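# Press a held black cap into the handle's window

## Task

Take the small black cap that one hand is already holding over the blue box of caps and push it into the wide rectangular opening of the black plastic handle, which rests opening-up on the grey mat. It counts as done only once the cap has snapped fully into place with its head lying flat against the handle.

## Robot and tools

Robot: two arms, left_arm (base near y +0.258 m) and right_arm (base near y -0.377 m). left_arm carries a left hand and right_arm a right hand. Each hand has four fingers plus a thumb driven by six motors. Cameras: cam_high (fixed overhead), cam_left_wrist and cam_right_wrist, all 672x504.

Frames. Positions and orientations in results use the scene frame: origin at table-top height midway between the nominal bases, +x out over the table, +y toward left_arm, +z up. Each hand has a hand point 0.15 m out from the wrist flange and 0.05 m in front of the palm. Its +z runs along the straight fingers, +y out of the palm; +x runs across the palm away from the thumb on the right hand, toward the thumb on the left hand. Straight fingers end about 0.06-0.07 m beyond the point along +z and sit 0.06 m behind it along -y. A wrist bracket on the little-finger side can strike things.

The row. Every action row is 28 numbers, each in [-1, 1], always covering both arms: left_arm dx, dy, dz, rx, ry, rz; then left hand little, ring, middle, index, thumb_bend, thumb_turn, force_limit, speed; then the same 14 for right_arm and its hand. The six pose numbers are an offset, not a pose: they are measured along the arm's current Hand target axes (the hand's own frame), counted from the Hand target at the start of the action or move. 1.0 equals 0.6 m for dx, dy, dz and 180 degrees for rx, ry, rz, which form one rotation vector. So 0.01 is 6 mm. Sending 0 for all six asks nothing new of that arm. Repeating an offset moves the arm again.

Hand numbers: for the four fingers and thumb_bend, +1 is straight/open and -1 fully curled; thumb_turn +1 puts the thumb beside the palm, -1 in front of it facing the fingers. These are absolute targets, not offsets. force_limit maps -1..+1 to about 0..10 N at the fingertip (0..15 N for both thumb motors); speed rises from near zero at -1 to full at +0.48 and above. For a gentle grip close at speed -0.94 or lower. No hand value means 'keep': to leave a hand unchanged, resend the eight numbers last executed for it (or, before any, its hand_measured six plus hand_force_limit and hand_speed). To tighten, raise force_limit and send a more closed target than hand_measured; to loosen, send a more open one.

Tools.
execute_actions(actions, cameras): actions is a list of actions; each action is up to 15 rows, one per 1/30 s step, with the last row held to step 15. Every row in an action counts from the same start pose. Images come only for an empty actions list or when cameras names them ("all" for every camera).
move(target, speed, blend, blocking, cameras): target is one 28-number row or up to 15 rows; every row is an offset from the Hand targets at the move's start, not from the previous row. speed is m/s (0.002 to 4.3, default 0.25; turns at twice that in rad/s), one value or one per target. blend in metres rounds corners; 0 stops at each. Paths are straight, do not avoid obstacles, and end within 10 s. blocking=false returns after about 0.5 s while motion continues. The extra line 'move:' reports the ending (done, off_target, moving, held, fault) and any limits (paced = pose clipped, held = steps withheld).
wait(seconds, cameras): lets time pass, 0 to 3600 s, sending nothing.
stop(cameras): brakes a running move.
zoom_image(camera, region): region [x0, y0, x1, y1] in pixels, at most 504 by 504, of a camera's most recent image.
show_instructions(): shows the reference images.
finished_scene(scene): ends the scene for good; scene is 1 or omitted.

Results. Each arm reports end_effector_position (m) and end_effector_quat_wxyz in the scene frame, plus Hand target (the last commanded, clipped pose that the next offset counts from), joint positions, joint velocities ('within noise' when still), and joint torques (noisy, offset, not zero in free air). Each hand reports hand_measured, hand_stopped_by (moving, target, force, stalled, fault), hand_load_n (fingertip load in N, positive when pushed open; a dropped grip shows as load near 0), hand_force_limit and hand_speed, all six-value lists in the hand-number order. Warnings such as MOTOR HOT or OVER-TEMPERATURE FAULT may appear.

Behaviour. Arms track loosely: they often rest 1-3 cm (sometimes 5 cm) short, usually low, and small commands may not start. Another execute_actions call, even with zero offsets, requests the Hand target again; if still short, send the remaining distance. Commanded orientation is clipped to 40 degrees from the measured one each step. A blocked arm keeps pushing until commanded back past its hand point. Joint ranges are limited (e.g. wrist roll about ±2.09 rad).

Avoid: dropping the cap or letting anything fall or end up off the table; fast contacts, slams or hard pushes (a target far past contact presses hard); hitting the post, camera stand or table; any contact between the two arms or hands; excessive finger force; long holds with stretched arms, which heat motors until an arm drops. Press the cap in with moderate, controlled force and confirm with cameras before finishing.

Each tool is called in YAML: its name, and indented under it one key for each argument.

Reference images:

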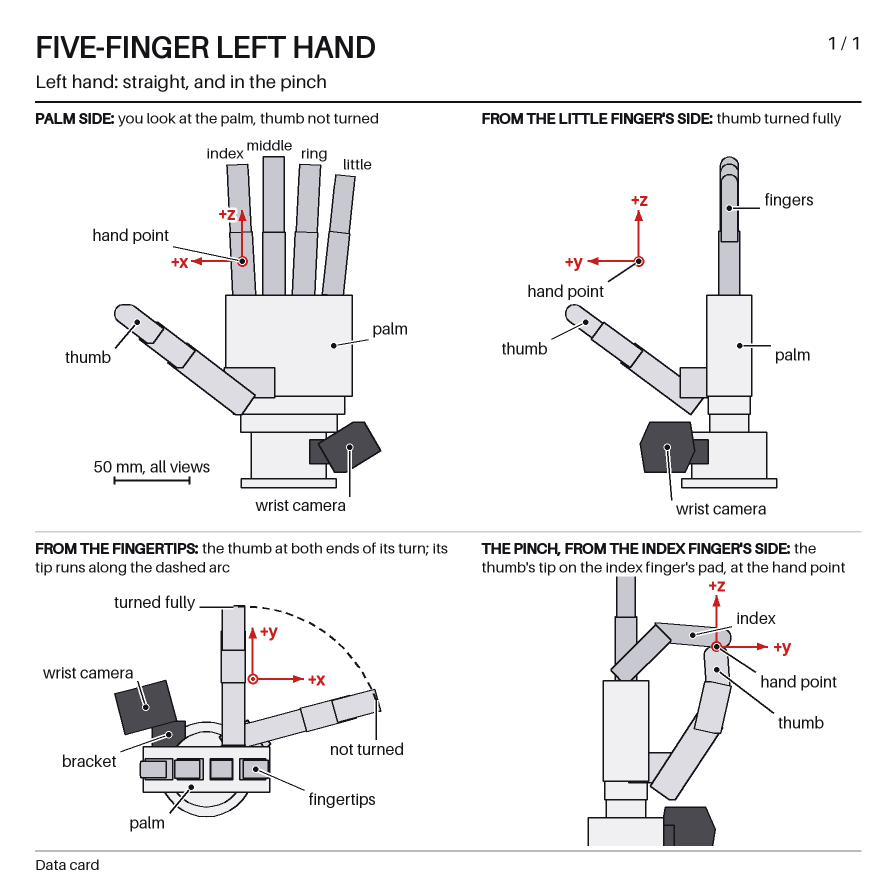

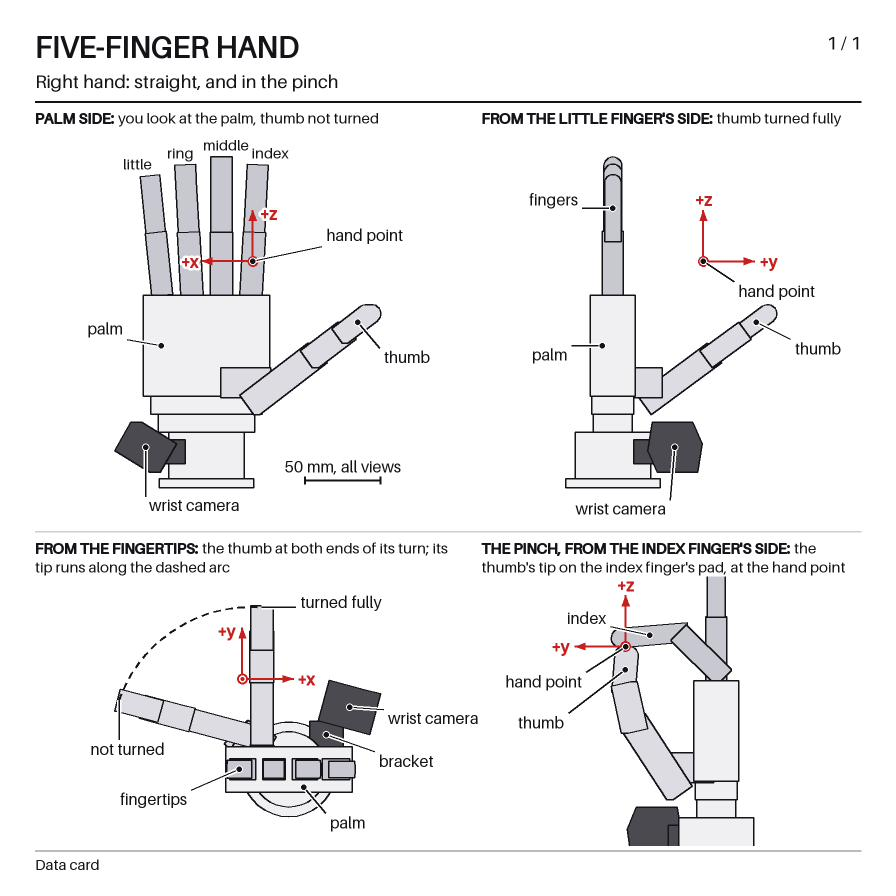

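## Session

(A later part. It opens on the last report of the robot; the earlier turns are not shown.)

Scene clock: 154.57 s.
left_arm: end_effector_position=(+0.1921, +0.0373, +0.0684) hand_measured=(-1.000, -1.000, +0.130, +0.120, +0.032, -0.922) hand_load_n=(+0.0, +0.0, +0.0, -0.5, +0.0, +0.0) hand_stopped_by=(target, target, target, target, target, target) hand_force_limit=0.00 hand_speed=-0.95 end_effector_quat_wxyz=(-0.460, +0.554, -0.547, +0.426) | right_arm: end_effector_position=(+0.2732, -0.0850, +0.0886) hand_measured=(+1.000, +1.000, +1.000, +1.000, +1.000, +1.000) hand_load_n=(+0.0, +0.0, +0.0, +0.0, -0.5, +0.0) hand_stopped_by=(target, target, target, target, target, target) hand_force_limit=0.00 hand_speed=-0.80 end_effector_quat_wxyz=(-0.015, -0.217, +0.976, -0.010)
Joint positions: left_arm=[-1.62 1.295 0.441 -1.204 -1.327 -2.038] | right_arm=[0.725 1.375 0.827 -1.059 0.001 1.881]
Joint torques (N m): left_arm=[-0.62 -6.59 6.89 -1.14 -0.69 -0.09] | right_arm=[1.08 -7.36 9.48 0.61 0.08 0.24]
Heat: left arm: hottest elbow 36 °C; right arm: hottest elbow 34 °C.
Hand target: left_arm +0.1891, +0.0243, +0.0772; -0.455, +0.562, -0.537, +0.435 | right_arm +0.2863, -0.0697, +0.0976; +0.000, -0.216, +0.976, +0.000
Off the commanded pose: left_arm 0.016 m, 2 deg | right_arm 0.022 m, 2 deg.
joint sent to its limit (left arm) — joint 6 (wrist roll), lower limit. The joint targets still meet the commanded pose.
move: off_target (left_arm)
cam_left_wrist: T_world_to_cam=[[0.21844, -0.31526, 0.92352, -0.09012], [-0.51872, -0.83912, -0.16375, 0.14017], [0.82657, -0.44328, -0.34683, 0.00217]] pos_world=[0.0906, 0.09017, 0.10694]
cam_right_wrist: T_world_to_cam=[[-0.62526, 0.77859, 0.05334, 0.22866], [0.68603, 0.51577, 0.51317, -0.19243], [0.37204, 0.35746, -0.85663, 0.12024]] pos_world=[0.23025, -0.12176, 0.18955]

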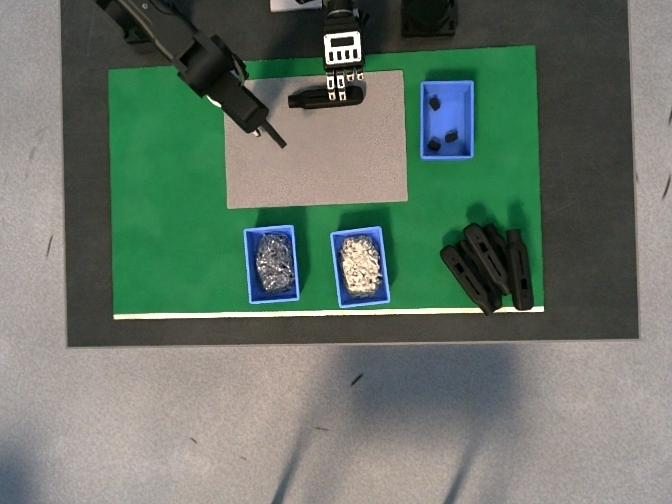

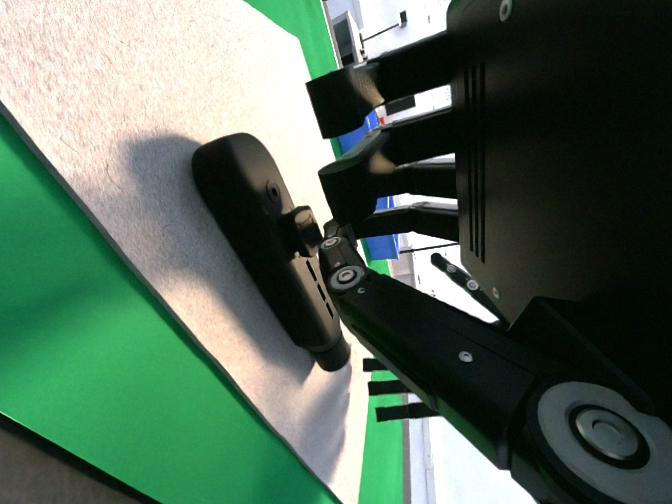

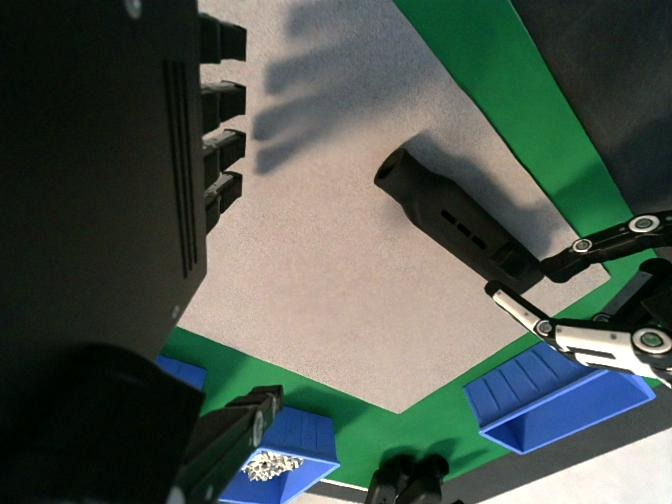

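move:
  target:
    - [0.0,-0.0489,-0.0104,0,0,0,-1.0,-1.0,0.13,0.12,0.032,-0.922,0.0,-0.95, 0,0,0,0,0,0,1,1,1,1,1,1,0,-0.8]
    - [-0.012,-0.068,0.05,0,0,0,-1.0,-1.0,0.13,0.12,0.032,-0.922,0.0,-0.95, 0,0,0,0,0,0,1,1,1,1,1,1,0,-0.8]
  speed: 0.1
  cameras: ["cam_high","cam_right_wrist","cam_left_wrist"]

zoom_image:
  camera: "cam_right_wrist"
  region: [470, 225, 550, 305]

zoom_image:
  camera: "cam_left_wrist"
  region: [160, 150, 340, 330]

Scene clock: 170.93 s.
left_arm: end_effector_position=(+0.2244, +0.0333, +0.1091) hand_measured=(-1.000, -1.000, +0.130, +0.120, +0.032, -0.922) hand_load_n=(+0.0, +0.0, +0.0, -0.5, +0.0, +0.0) hand_stopped_by=(target, target, target, target, target, target) hand_force_limit=0.00 hand_speed=-0.95 end_effector_quat_wxyz=(-0.457, +0.557, -0.541, +0.433) | right_arm: end_effector_position=(+0.2732, -0.0850, +0.0886) hand_measured=(+1.000, +1.000, +1.000, +1.000, +1.000, +1.000) hand_load_n=(+0.0, +0.0, +0.0, +0.0, +0.0, +0.0) hand_stopped_by=(target, target, target, target, target, target) hand_force_limit=0.00 hand_speed=-0.80 end_effector_quat_wxyz=(-0.015, -0.217, +0.976, -0.010)
Joint positions: left_arm=[-1.463 0.987 0.398 -0.772 -1.358 -1.344] | right_arm=[0.725 1.375 0.827 -1.059 0.001 1.881]
Joint torques (N m): left_arm=[0.67 -5.07 6.86 1.02 -0.79 0.1] | right_arm=[1.03 -7.41 9.48 0.62 0.08 0.25]
Heat: left arm: hottest elbow 36 °C; right arm: hottest elbow 35 °C.
Hand target: left_arm +0.2266, +0.0332, +0.1109; -0.455, +0.562, -0.537, +0.435 | right_arm +0.2863, -0.0697, +0.0976; +0.000, -0.216, +0.976, +0.000
Off the commanded pose: left_arm 0.003 m, 1 deg | right_arm 0.022 m, 2 deg.
move: done
cam_left_wrist: T_world_to_cam=[[0.21208, -0.29704, 0.93102, -0.13609], [-0.51735, -0.84237, -0.15091, 0.15866], [0.82908, -0.44965, -0.33232, -0.01404]] pos_world=[0.12258, 0.08691, 0.14598]
cam_right_wrist: T_world_to_cam=[[-0.62526, 0.77859, 0.05334, 0.22866], [0.68603, 0.51577, 0.51317, -0.19243], [0.37204, 0.35746, -0.85663, 0.12024]] pos_world=[0.23025, -0.12176, 0.18955]

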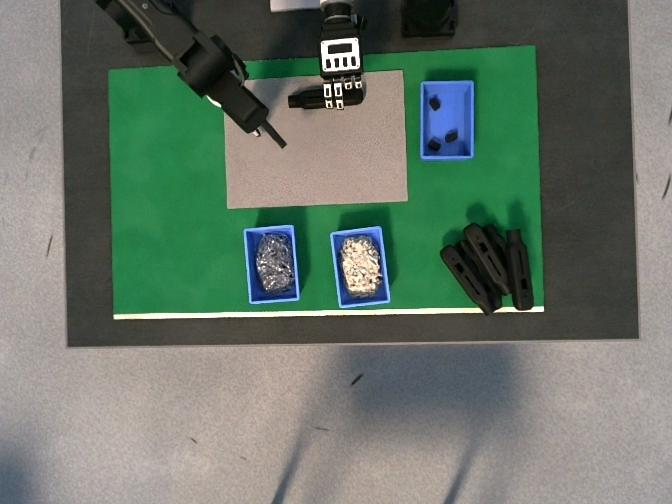

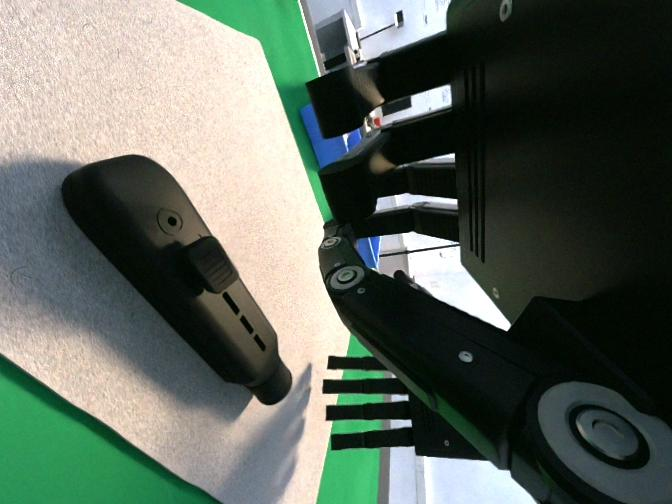

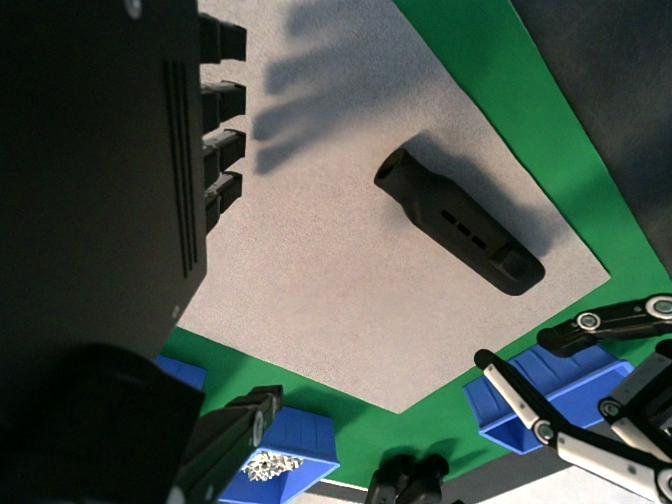

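Scaled by 6.300 from the camera's image (finer frame: 960x720).

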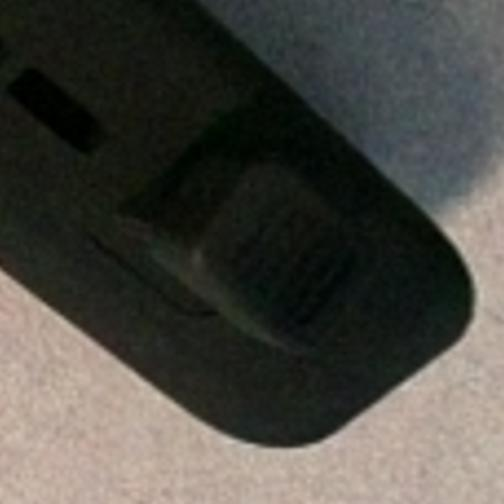

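Scaled by 2.800 from the camera's image (finer frame: 960x720).

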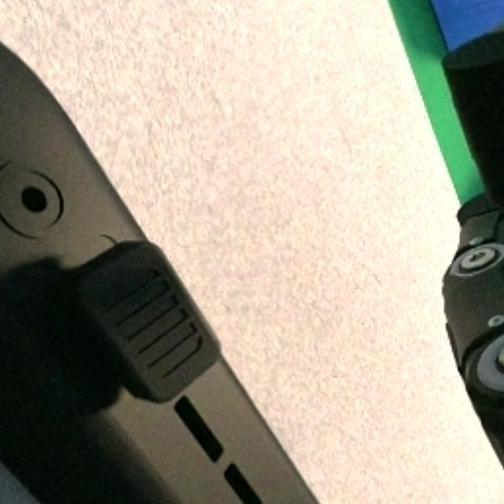

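zoom_image:
  camera: "cam_left_wrist"
  region: [160, 210, 260, 310]

zoom_image:
  camera: "cam_right_wrist"
  region: [480, 235, 540, 295]

Scaled by 5.040 from the camera's image (finer frame: 960x720).

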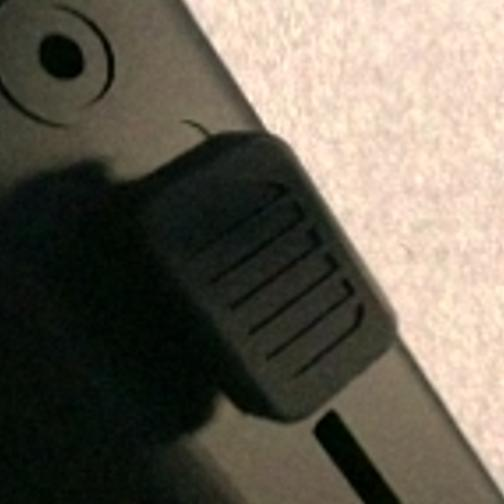

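Scaled by 8.400 from the camera's image (finer frame: 960x720).

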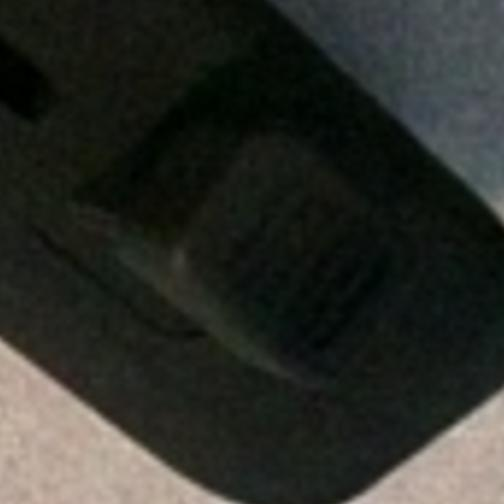

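move:
  target: [-0.028,0.0468,0.0435,0,0,0,-1.0,-1.0,-1.0,-1.0,0.032,1.0,0.0,-0.6, 0,0,0,0,0,0,1,1,1,1,1,1,0,-0.8]
  speed: 0.06
  cameras: ["cam_high","cam_right_wrist","cam_left_wrist"]

zoom_image:
  camera: "cam_right_wrist"
  region: [450, 205, 600, 355]

zoom_image:
  camera: "cam_left_wrist"
  region: [160, 150, 340, 330]

Scene clock: 193.97 s.
left_arm: end_effector_position=(+0.2432, +0.0513, +0.0754) hand_measured=(-1.000, -1.000, -1.000, -0.244, +0.032, +1.000) hand_load_n=(+0.0, +0.0, +0.5, +0.0, +0.0, +0.0) hand_stopped_by=(target, target, target, force, target, target) hand_force_limit=0.00 hand_speed=-0.60 end_effector_quat_wxyz=(-0.457, +0.557, -0.543, +0.431) | right_arm: end_effector_position=(+0.2732, -0.0850, +0.0886) hand_measured=(+1.000, +1.000, +1.000, +1.000, +1.000, +1.000) hand_load_n=(+0.0, +0.0, +0.0, +0.0, +0.0, +0.0) hand_stopped_by=(target, target, target, target, target, target) hand_force_limit=0.00 hand_speed=-0.80 end_effector_quat_wxyz=(-0.015, -0.217, +0.976, -0.010)
Joint positions: left_arm=[-1.353 0.952 0.232 -0.228 -1.309 -0.917] | right_arm=[0.725 1.375 0.827 -1.059 0.001 1.881]
Joint torques (N m): left_arm=[0.44 -4.13 6.6 1.63 -0.65 0.05] | right_arm=[1.03 -7.36 9.47 0.62 0.09 0.25]
Heat: left arm: hottest elbow 35 °C; right arm: hottest elbow 35 °C.
Hand target: left_arm +0.2456, +0.0508, +0.0781; -0.455, +0.562, -0.537, +0.435 | right_arm +0.2863, -0.0697, +0.0976; +0.000, -0.216, +0.976, +0.000
Off the commanded pose: left_arm 0.004 m, 1 deg | right_arm 0.022 m, 2 deg.
move: done
cam_left_wrist: T_world_to_cam=[[0.21542, -0.29983, 0.92935, -0.10388], [-0.51827, -0.84171, -0.15141, 0.17863], [0.82764, -0.44904, -0.33671, -0.03206]] pos_world=[0.14149, 0.10481, 0.1128]
cam_right_wrist: T_world_to_cam=[[-0.62526, 0.77859, 0.05334, 0.22866], [0.68603, 0.51577, 0.51317, -0.19243], [0.37204, 0.35746, -0.85663, 0.12024]] pos_world=[0.23025, -0.12176, 0.18955]

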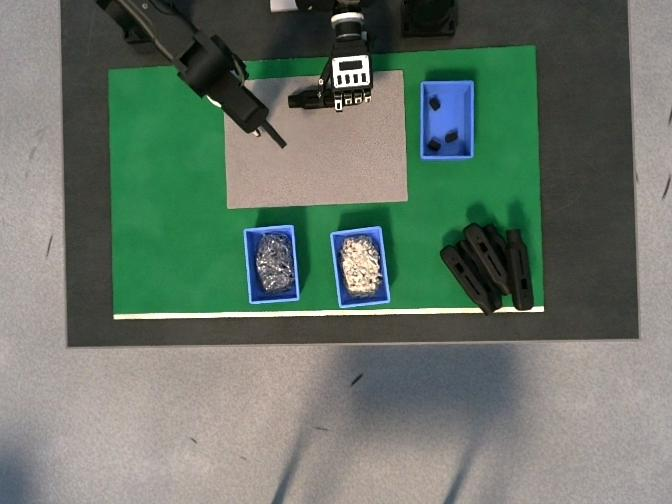

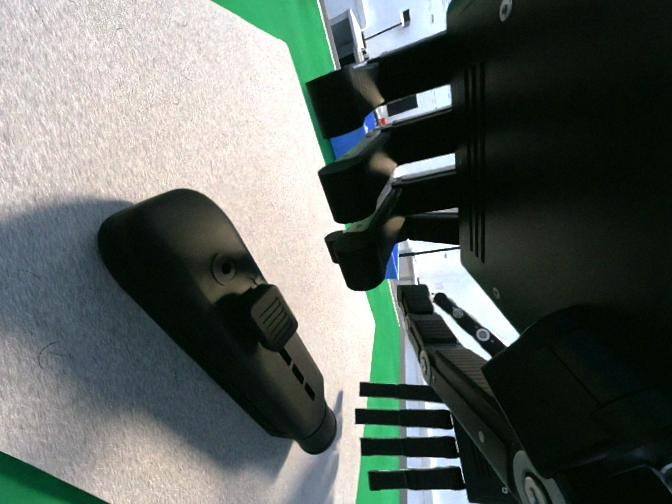

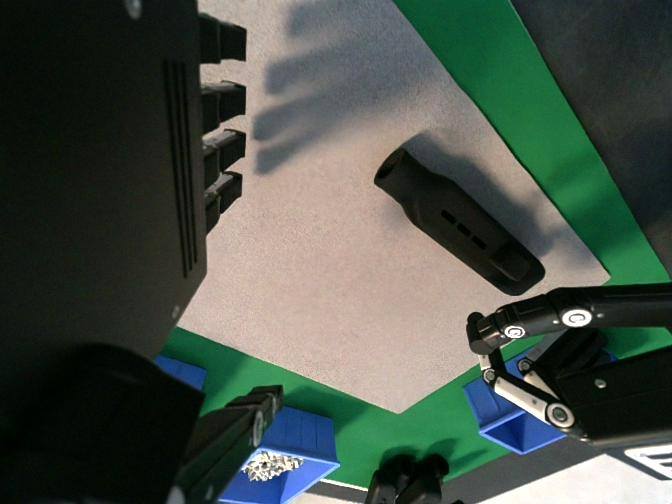

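Scaled by 3.360 from the camera's image (finer frame: 960x720).

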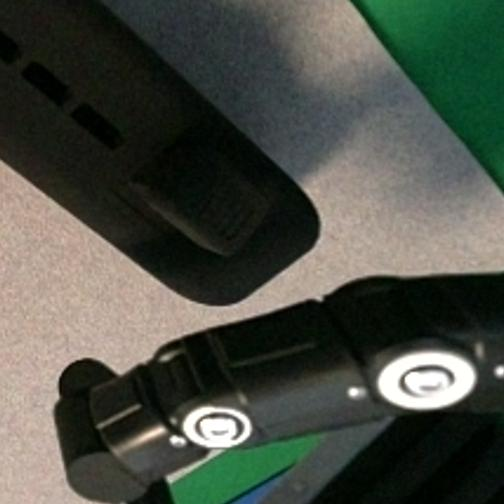

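Scaled by 2.800 from the camera's image (finer frame: 960x720).

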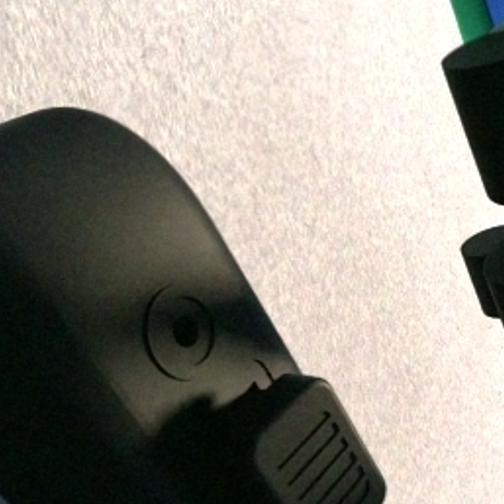

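move:
  target: [0,0,0,0,0,0,-1.0,-1.0,-1.0,-0.99,0.032,1.0,0.0,-0.6, 0,0,0,0,0,0,1,1,1,1,1,1,0,-0.8]
  speed: 0.06
  cameras: ["cam_right_wrist","cam_left_wrist"]

zoom_image:
  camera: "cam_left_wrist"
  region: [200, 220, 320, 380]

zoom_image:
  camera: "cam_right_wrist"
  region: [450, 205, 600, 355]

Scene clock: 195.77 s.
left_arm: end_effector_position=(+0.2432, +0.0513, +0.0754) hand_measured=(-1.000, -1.000, -1.000, -0.990, +0.032, +1.000) hand_load_n=(+0.0, +0.0, +0.0, +0.0, +0.0, +0.0) hand_stopped_by=(target, target, target, target, target, target) hand_force_limit=0.00 hand_speed=-0.60 end_effector_quat_wxyz=(-0.457, +0.557, -0.543, +0.431) | right_arm: end_effector_position=(+0.2732, -0.0850, +0.0886) hand_measured=(+1.000, +1.000, +1.000, +1.000, +1.000, +1.000) hand_load_n=(+0.0, +0.0, +0.0, +0.0, +0.0, +0.0) hand_stopped_by=(target, target, target, target, target, target) hand_force_limit=0.00 hand_speed=-0.80 end_effector_quat_wxyz=(-0.015, -0.217, +0.976, -0.010)
Joint positions: left_arm=[-1.353 0.952 0.232 -0.228 -1.309 -0.917] | right_arm=[0.725 1.375 0.827 -1.059 0.001 1.881]
Joint torques (N m): left_arm=[0.26 -4.48 6.57 1.63 -0.65 0.06] | right_arm=[1.03 -7.41 9.48 0.61 0.08 0.25]
Heat: left arm: hottest elbow 35 °C; right arm: hottest elbow 35 °C.
Hand target: left_arm +0.2456, +0.0508, +0.0781; -0.455, +0.562, -0.537, +0.435 | right_arm +0.2863, -0.0697, +0.0976; +0.000, -0.216, +0.976, +0.000
Off the commanded pose: left_arm 0.004 m, 1 deg | right_arm 0.022 m, 2 deg.
move: done
cam_left_wrist: T_world_to_cam=[[0.21542, -0.29983, 0.92935, -0.10388], [-0.51827, -0.84171, -0.15141, 0.17863], [0.82764, -0.44904, -0.33671, -0.03206]] pos_world=[0.14149, 0.10481, 0.1128]
cam_right_wrist: T_world_to_cam=[[-0.62526, 0.77859, 0.05334, 0.22866], [0.68603, 0.51577, 0.51317, -0.19243], [0.37204, 0.35746, -0.85663, 0.12024]] pos_world=[0.23025, -0.12176, 0.18955]
Images, in order (width x height): cam_left_wrist 672x504, cam_right_wrist 672x504.

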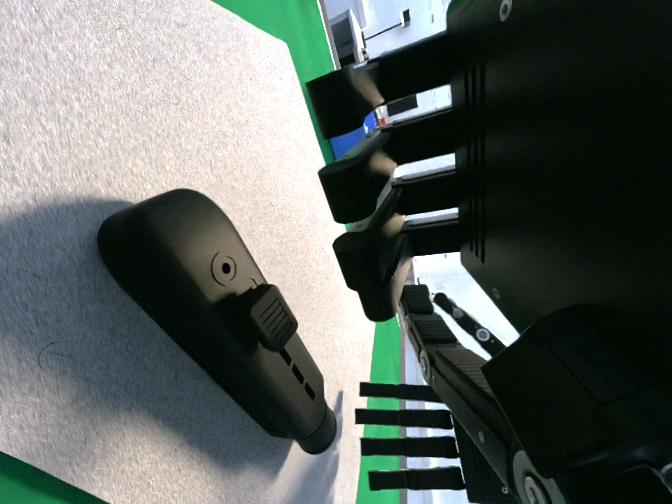

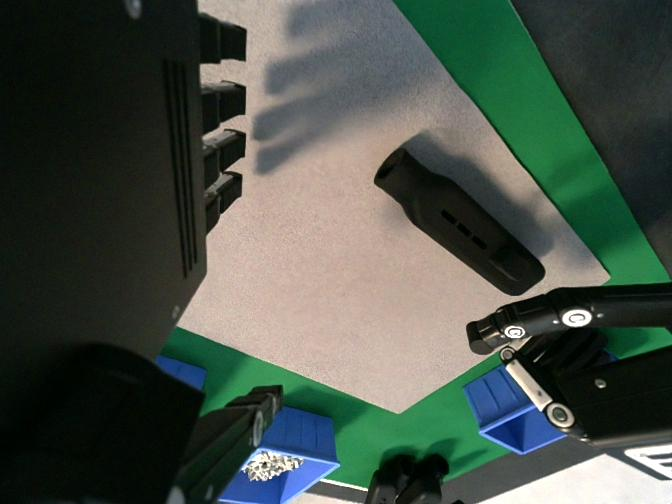

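Scaled by 3.150 from the camera's image (finer frame: 960x720).

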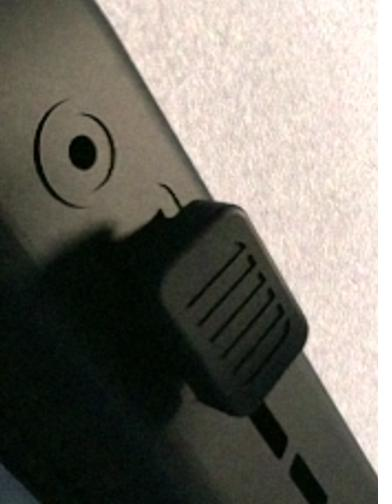

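Scaled by 3.360 from the camera's image (finer frame: 960x720).

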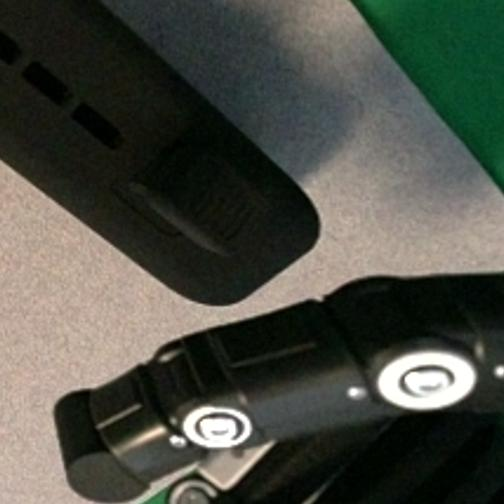

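move:
  target: [0,0.0424,0.009,0,0,0,-1.0,-1.0,-1.0,-0.99,0.032,1.0,0.0,-0.6, 0,0,0,0,0,0,1,1,1,1,1,1,0,-0.8]
  speed: 0.05
  cameras: ["cam_right_wrist","cam_left_wrist","cam_high"]

zoom_image:
  camera: "cam_left_wrist"
  region: [220, 180, 400, 360]

zoom_image:
  camera: "cam_right_wrist"
  region: [450, 205, 600, 355]

Scene clock: 201.20 s.
left_arm: end_effector_position=(+0.2434, +0.0502, +0.0522) hand_measured=(-1.000, -1.000, -1.000, -0.990, +0.032, +1.000) hand_load_n=(+0.0, +0.0, +0.0, +0.0, +0.0, -0.5) hand_stopped_by=(target, target, target, target, target, target) hand_force_limit=0.00 hand_speed=-0.60 end_effector_quat_wxyz=(-0.454, +0.559, -0.540, +0.435) | right_arm: end_effector_position=(+0.2732, -0.0850, +0.0886) hand_measured=(+1.000, +1.000, +1.000, +1.000, +1.000, +1.000) hand_load_n=(+0.0, +0.0, +0.0, +0.0, +0.0, +0.0) hand_stopped_by=(target, target, target, target, target, target) hand_force_limit=0.00 hand_speed=-0.80 end_effector_quat_wxyz=(-0.015, -0.217, +0.976, -0.010)
Joint positions: left_arm=[-1.353 1.067 0.193 -0.062 -1.309 -0.917] | right_arm=[0.725 1.375 0.827 -1.059 0.001 1.881]
Joint torques (N m): left_arm=[0.44 -3.55 5.64 1.66 -0.66 0.04] | right_arm=[1.03 -7.41 9.47 0.62 0.08 0.24]
Heat: left arm: hottest elbow 35 °C; right arm: hottest elbow 35 °C.
Hand target: left_arm +0.2455, +0.0508, +0.0521; -0.455, +0.562, -0.537, +0.435 | right_arm +0.2863, -0.0697, +0.0976; +0.000, -0.216, +0.976, +0.000
Off the commanded pose: left_arm 0.002 m, 0 deg | right_arm 0.022 m, 2 deg.
move: done
cam_left_wrist: T_world_to_cam=[[0.2132, -0.28867, 0.93339, -0.08288], [-0.51793, -0.84346, -0.14255, 0.17394], [0.82843, -0.45304, -0.32934, -0.04095]] pos_world=[0.14169, 0.10423, 0.08867]
cam_right_wrist: T_world_to_cam=[[-0.62526, 0.77859, 0.05334, 0.22866], [0.68603, 0.51577, 0.51317, -0.19243], [0.37204, 0.35746, -0.85663, 0.12024]] pos_world=[0.23025, -0.12176, 0.18955]

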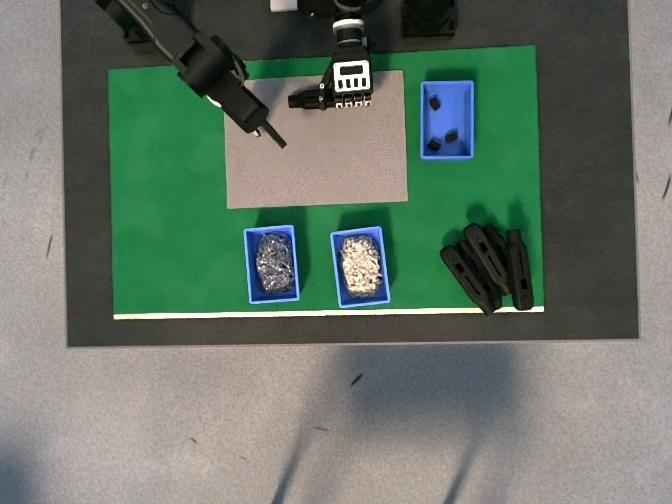

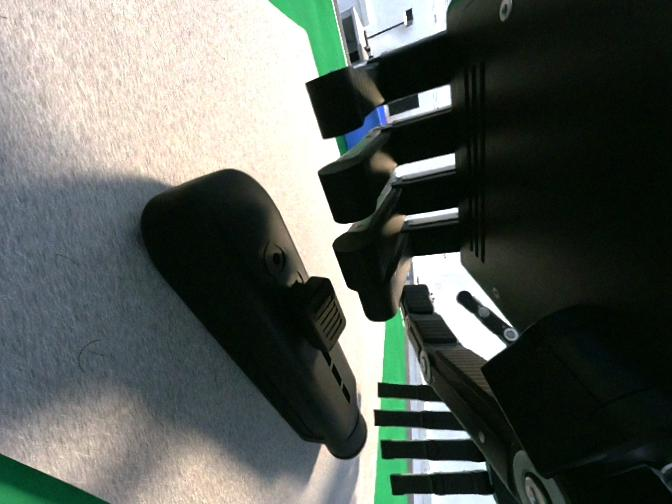

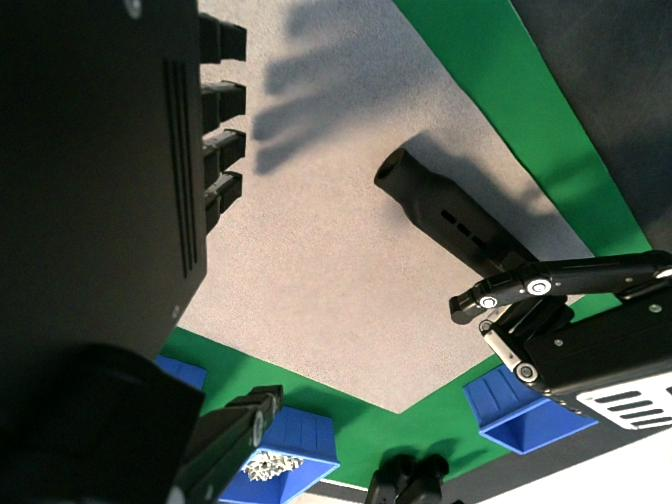

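Scaled by 2.800 from the camera's image (finer frame: 960x720).

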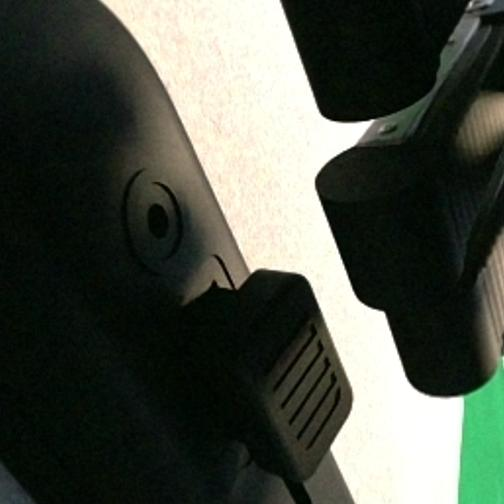

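Scaled by 3.360 from the camera's image (finer frame: 960x720).

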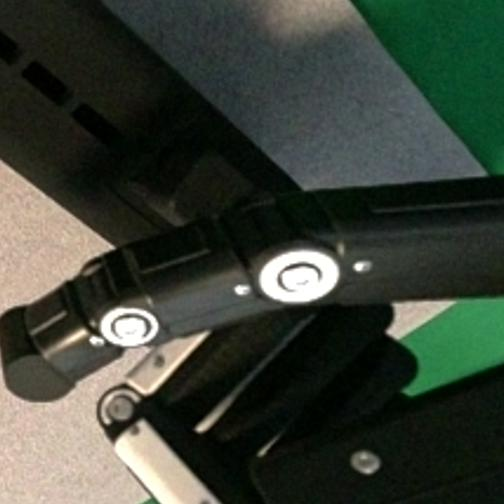

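move:
  target: [0,0.0149,-0.0002,0,0,0,-1.0,-1.0,-1.0,-0.99,0.032,1.0,0.0,-0.6, 0,0,0,0,0,0,1,1,1,1,1,1,0,-0.8]
  speed: 0.04
  cameras: ["cam_right_wrist","cam_left_wrist"]

zoom_image:
  camera: "cam_left_wrist"
  region: [220, 180, 400, 360]

Scene clock: 204.70 s.
left_arm: end_effector_position=(+0.2429, +0.0534, +0.0422) hand_measured=(-1.000, -1.000, -1.000, -0.990, +0.032, +1.000) hand_load_n=(+0.0, +0.0, +0.0, +0.0, +0.0, -0.5) hand_stopped_by=(target, target, target, target, target, target) hand_force_limit=0.00 hand_speed=-0.60 end_effector_quat_wxyz=(-0.459, +0.557, -0.543, +0.429) | right_arm: end_effector_position=(+0.2732, -0.0850, +0.0886) hand_measured=(+1.000, +1.000, +1.000, +1.000, +1.000, +1.000) hand_load_n=(+0.0, +0.0, +0.0, +0.0, +0.0, +0.0) hand_stopped_by=(target, target, target, target, target, target) hand_force_limit=0.00 hand_speed=-0.80 end_effector_quat_wxyz=(-0.015, -0.217, +0.976, -0.010)
Joint positions: left_arm=[-1.353 1.115 0.186 -0.037 -1.311 -0.93] | right_arm=[0.725 1.375 0.827 -1.059 0.001 1.881]
Joint torques (N m): left_arm=[-0.38 -4.07 5.3 1.58 -0.82 -0.14] | right_arm=[1.08 -7.41 9.48 0.61 0.08 0.24]
Heat: left arm: hottest elbow 35 °C; right arm: hottest elbow 35 °C.
Hand target: left_arm +0.2436, +0.0508, +0.0433; -0.455, +0.562, -0.537, +0.435 | right_arm +0.2863, -0.0697, +0.0976; +0.000, -0.216, +0.976, +0.000
Off the commanded pose: left_arm 0.003 m, 1 deg | right_arm 0.022 m, 2 deg.
move: done
cam_left_wrist: T_world_to_cam=[[0.21793, -0.30384, 0.92746, -0.07268], [-0.51525, -0.84289, -0.15507, 0.17474], [0.82887, -0.44408, -0.34025, -0.0426]] pos_world=[0.14119, 0.10629, 0.08001]
cam_right_wrist: T_world_to_cam=[[-0.62526, 0.77859, 0.05334, 0.22866], [0.68603, 0.51577, 0.51317, -0.19243], [0.37204, 0.35746, -0.85663, 0.12024]] pos_world=[0.23025, -0.12176, 0.18955]
Images, in order (width x height): cam_left_wrist 672x504, cam_right_wrist 672x504.

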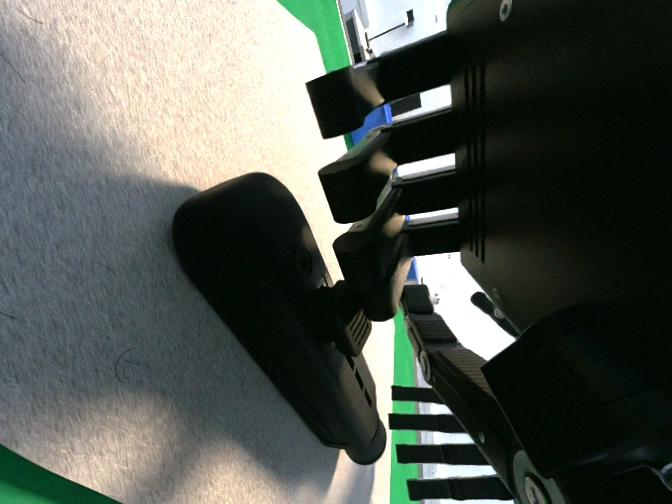

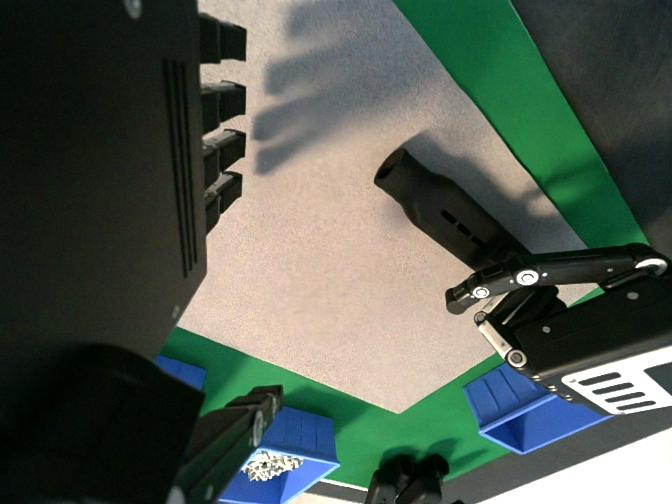

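Scaled by 2.800 from the camera's image (finer frame: 960x720).

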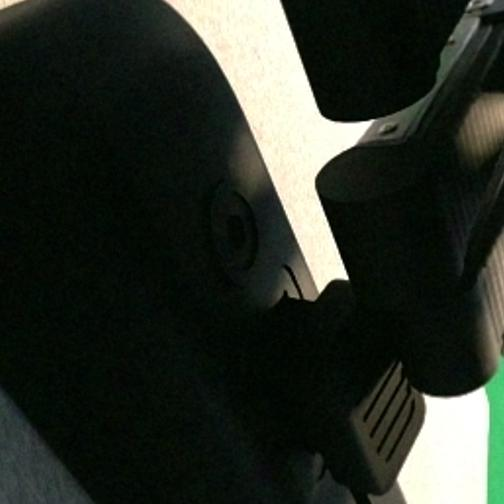

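move:
  target: [0.003,0.0068,0.0012,0,0,0,-1.0,-1.0,-1.0,-0.99,0.032,1.0,0.0,-0.6, 0,0,0,0,0,0,1,1,1,1,1,1,0,-0.8]
  speed: 0.03
  cameras: ["cam_right_wrist","cam_left_wrist"]

zoom_image:
  camera: "cam_left_wrist"
  region: [260, 220, 420, 380]

zoom_image:
  camera: "cam_right_wrist"
  region: [430, 185, 580, 335]

Scene clock: 206.43 s.
left_arm: end_effector_position=(+0.2435, +0.0523, +0.0384) hand_measured=(-1.000, -1.000, -1.000, -0.990, +0.032, +1.000) hand_load_n=(+0.0, +0.0, +0.0, +0.0, +0.0, +0.0) hand_stopped_by=(target, target, target, target, target, target) hand_force_limit=0.00 hand_speed=-0.60 end_effector_quat_wxyz=(-0.459, +0.558, -0.541, +0.429) | right_arm: end_effector_position=(+0.2732, -0.0850, +0.0886) hand_measured=(+1.000, +1.000, +1.000, +1.000, +1.000, +1.000) hand_load_n=(+0.0, +0.0, +0.0, +0.0, -0.5, +0.5) hand_stopped_by=(target, target, target, target, target, target) hand_force_limit=0.00 hand_speed=-0.80 end_effector_quat_wxyz=(-0.015, -0.217, +0.976, -0.010)
Joint positions: left_arm=[-1.353 1.146 0.186 -0.013 -1.314 -0.939] | right_arm=[0.725 1.375 0.827 -1.059 0.001 1.881]
Joint torques (N m): left_arm=[-0.56 -4.01 5.12 1.58 -0.74 -0.11] | right_arm=[1.03 -7.41 9.5 0.61 0.08 0.24]
Heat: left arm: hottest elbow 35 °C; right arm: hottest elbow 35 °C.
Hand target: left_arm +0.2435, +0.0490, +0.0391; -0.455, +0.562, -0.537, +0.435 | right_arm +0.2863, -0.0697, +0.0976; +0.000, -0.216, +0.976, +0.000
Off the commanded pose: left_arm 0.003 m, 1 deg | right_arm 0.022 m, 2 deg.
move: done
cam_left_wrist: T_world_to_cam=[[0.21755, -0.30107, 0.92845, -0.06964], [-0.51186, -0.84513, -0.15412, 0.17284], [0.83107, -0.44171, -0.33797, -0.04555]] pos_world=[0.14148, 0.10498, 0.0759]
cam_right_wrist: T_world_to_cam=[[-0.62526, 0.77859, 0.05334, 0.22866], [0.68603, 0.51577, 0.51317, -0.19243], [0.37204, 0.35746, -0.85663, 0.12024]] pos_world=[0.23025, -0.12176, 0.18955]
Images, in order (width x height): cam_left_wrist 672x504, cam_right_wrist 672x504.

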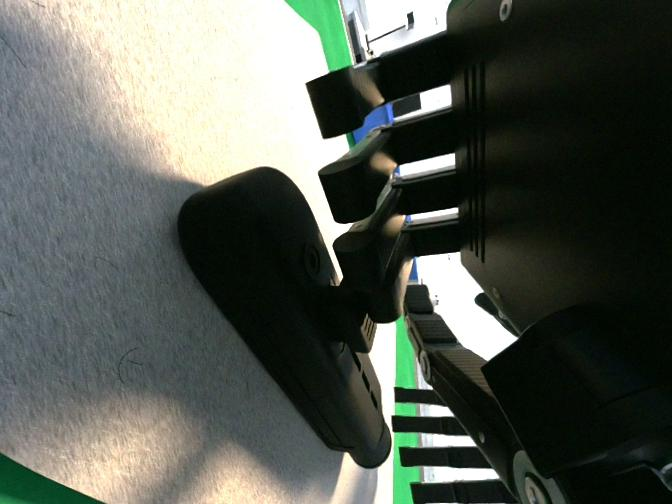

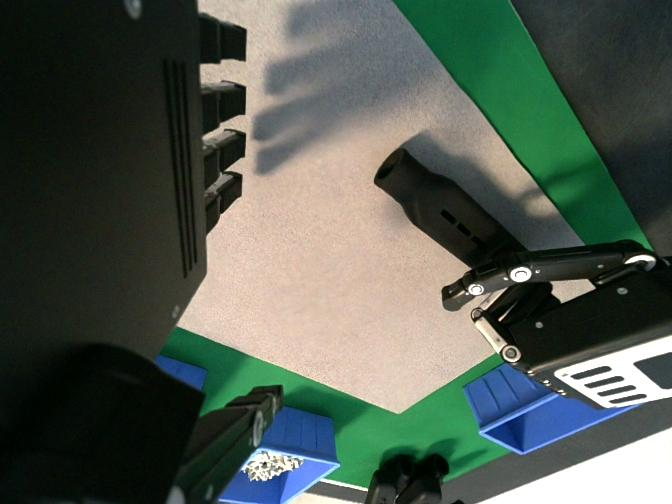

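Scaled by 3.150 from the camera's image (finer frame: 960x720).

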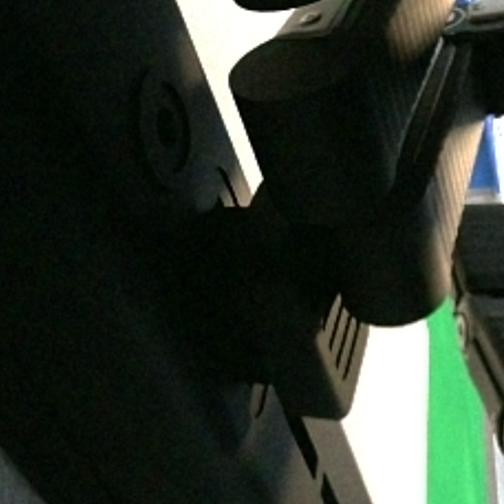

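Scaled by 3.360 from the camera's image (finer frame: 960x720).

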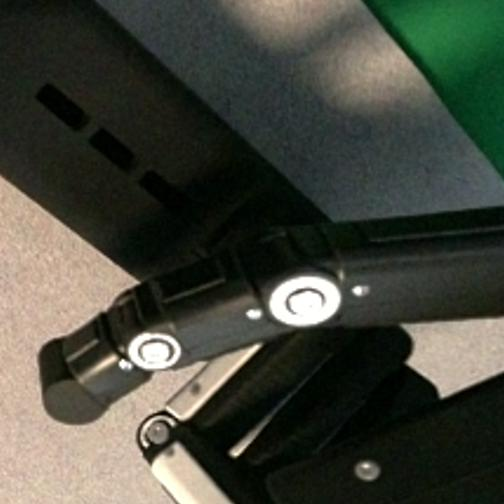

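move:
  target: [0.0,0.0066,0.0014,0,0,0,-1.0,-1.0,-1.0,-0.99,0.032,1.0,0.0,-0.6, 0,0,0,0,0,0,1,1,1,1,1,1,0,-0.8]
  speed: 0.03
  cameras: ["cam_right_wrist","cam_left_wrist"]

zoom_image:
  camera: "cam_left_wrist"
  region: [260, 220, 420, 380]

Scene clock: 208.03 s.
left_arm: end_effector_position=(+0.2447, +0.0508, +0.0377) hand_measured=(-1.000, -1.000, -1.000, -0.990, +0.032, +1.000) hand_load_n=(+0.0, -0.5, +0.0, -1.0, +0.0, +0.0) hand_stopped_by=(target, target, target, target, target, target) hand_force_limit=0.00 hand_speed=-0.60 end_effector_quat_wxyz=(-0.460, +0.560, -0.537, +0.432) | right_arm: end_effector_position=(+0.2732, -0.0850, +0.0886) hand_measured=(+1.000, +1.000, +1.000, +1.000, +1.000, +1.000) hand_load_n=(+0.0, +0.0, +0.0, +0.0, +0.0, +0.5) hand_stopped_by=(target, target, target, target, target, target) hand_force_limit=0.00 hand_speed=-0.80 end_effector_quat_wxyz=(-0.015, -0.217, +0.976, -0.010)
Joint positions: left_arm=[-1.353 1.167 0.186 0.015 -1.322 -0.941] | right_arm=[0.725 1.375 0.827 -1.059 0.001 1.881]
Joint torques (N m): left_arm=[-0.56 -3.9 4.66 1.72 -0.41 -0.11] | right_arm=[1.03 -7.41 9.47 0.61 0.08 0.25]
Heat: left arm: hottest elbow 35 °C; right arm: hottest elbow 35 °C.
Hand target: left_arm +0.2435, +0.0490, +0.0351; -0.455, +0.562, -0.537, +0.435 | right_arm +0.2863, -0.0697, +0.0976; +0.000, -0.216, +0.976, +0.000
Off the commanded pose: left_arm 0.003 m, 1 deg | right_arm 0.022 m, 2 deg.
move: done
cam_left_wrist: T_world_to_cam=[[0.21152, -0.29255, 0.93256, -0.06884], [-0.50642, -0.84888, -0.15143, 0.17073], [0.83594, -0.44024, -0.32771, -0.04908]] pos_world=[0.14205, 0.10318, 0.07396]
cam_right_wrist: T_world_to_cam=[[-0.62526, 0.77859, 0.05334, 0.22866], [0.68603, 0.51577, 0.51317, -0.19243], [0.37204, 0.35746, -0.85663, 0.12024]] pos_world=[0.23025, -0.12176, 0.18955]
Images, in order (width x height): cam_left_wrist 672x504, cam_right_wrist 672x504.

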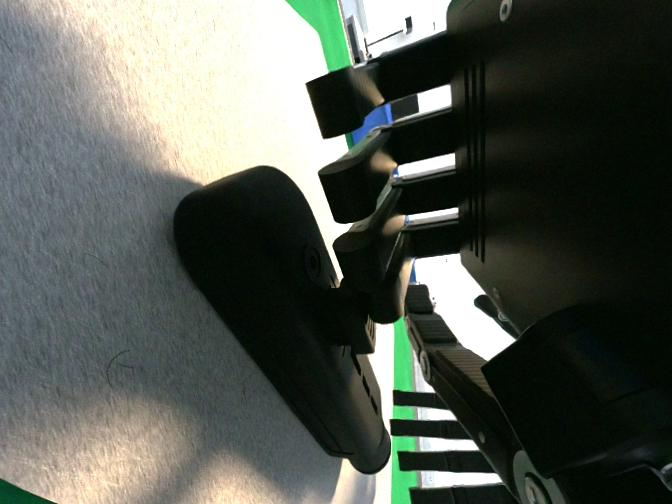

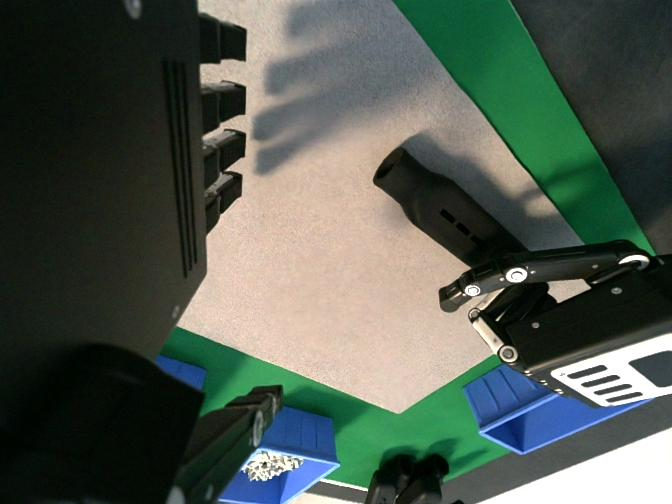

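Scaled by 3.150 from the camera's image (finer frame: 960x720).

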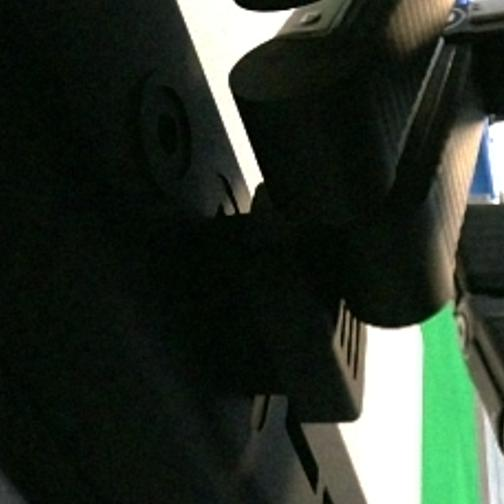

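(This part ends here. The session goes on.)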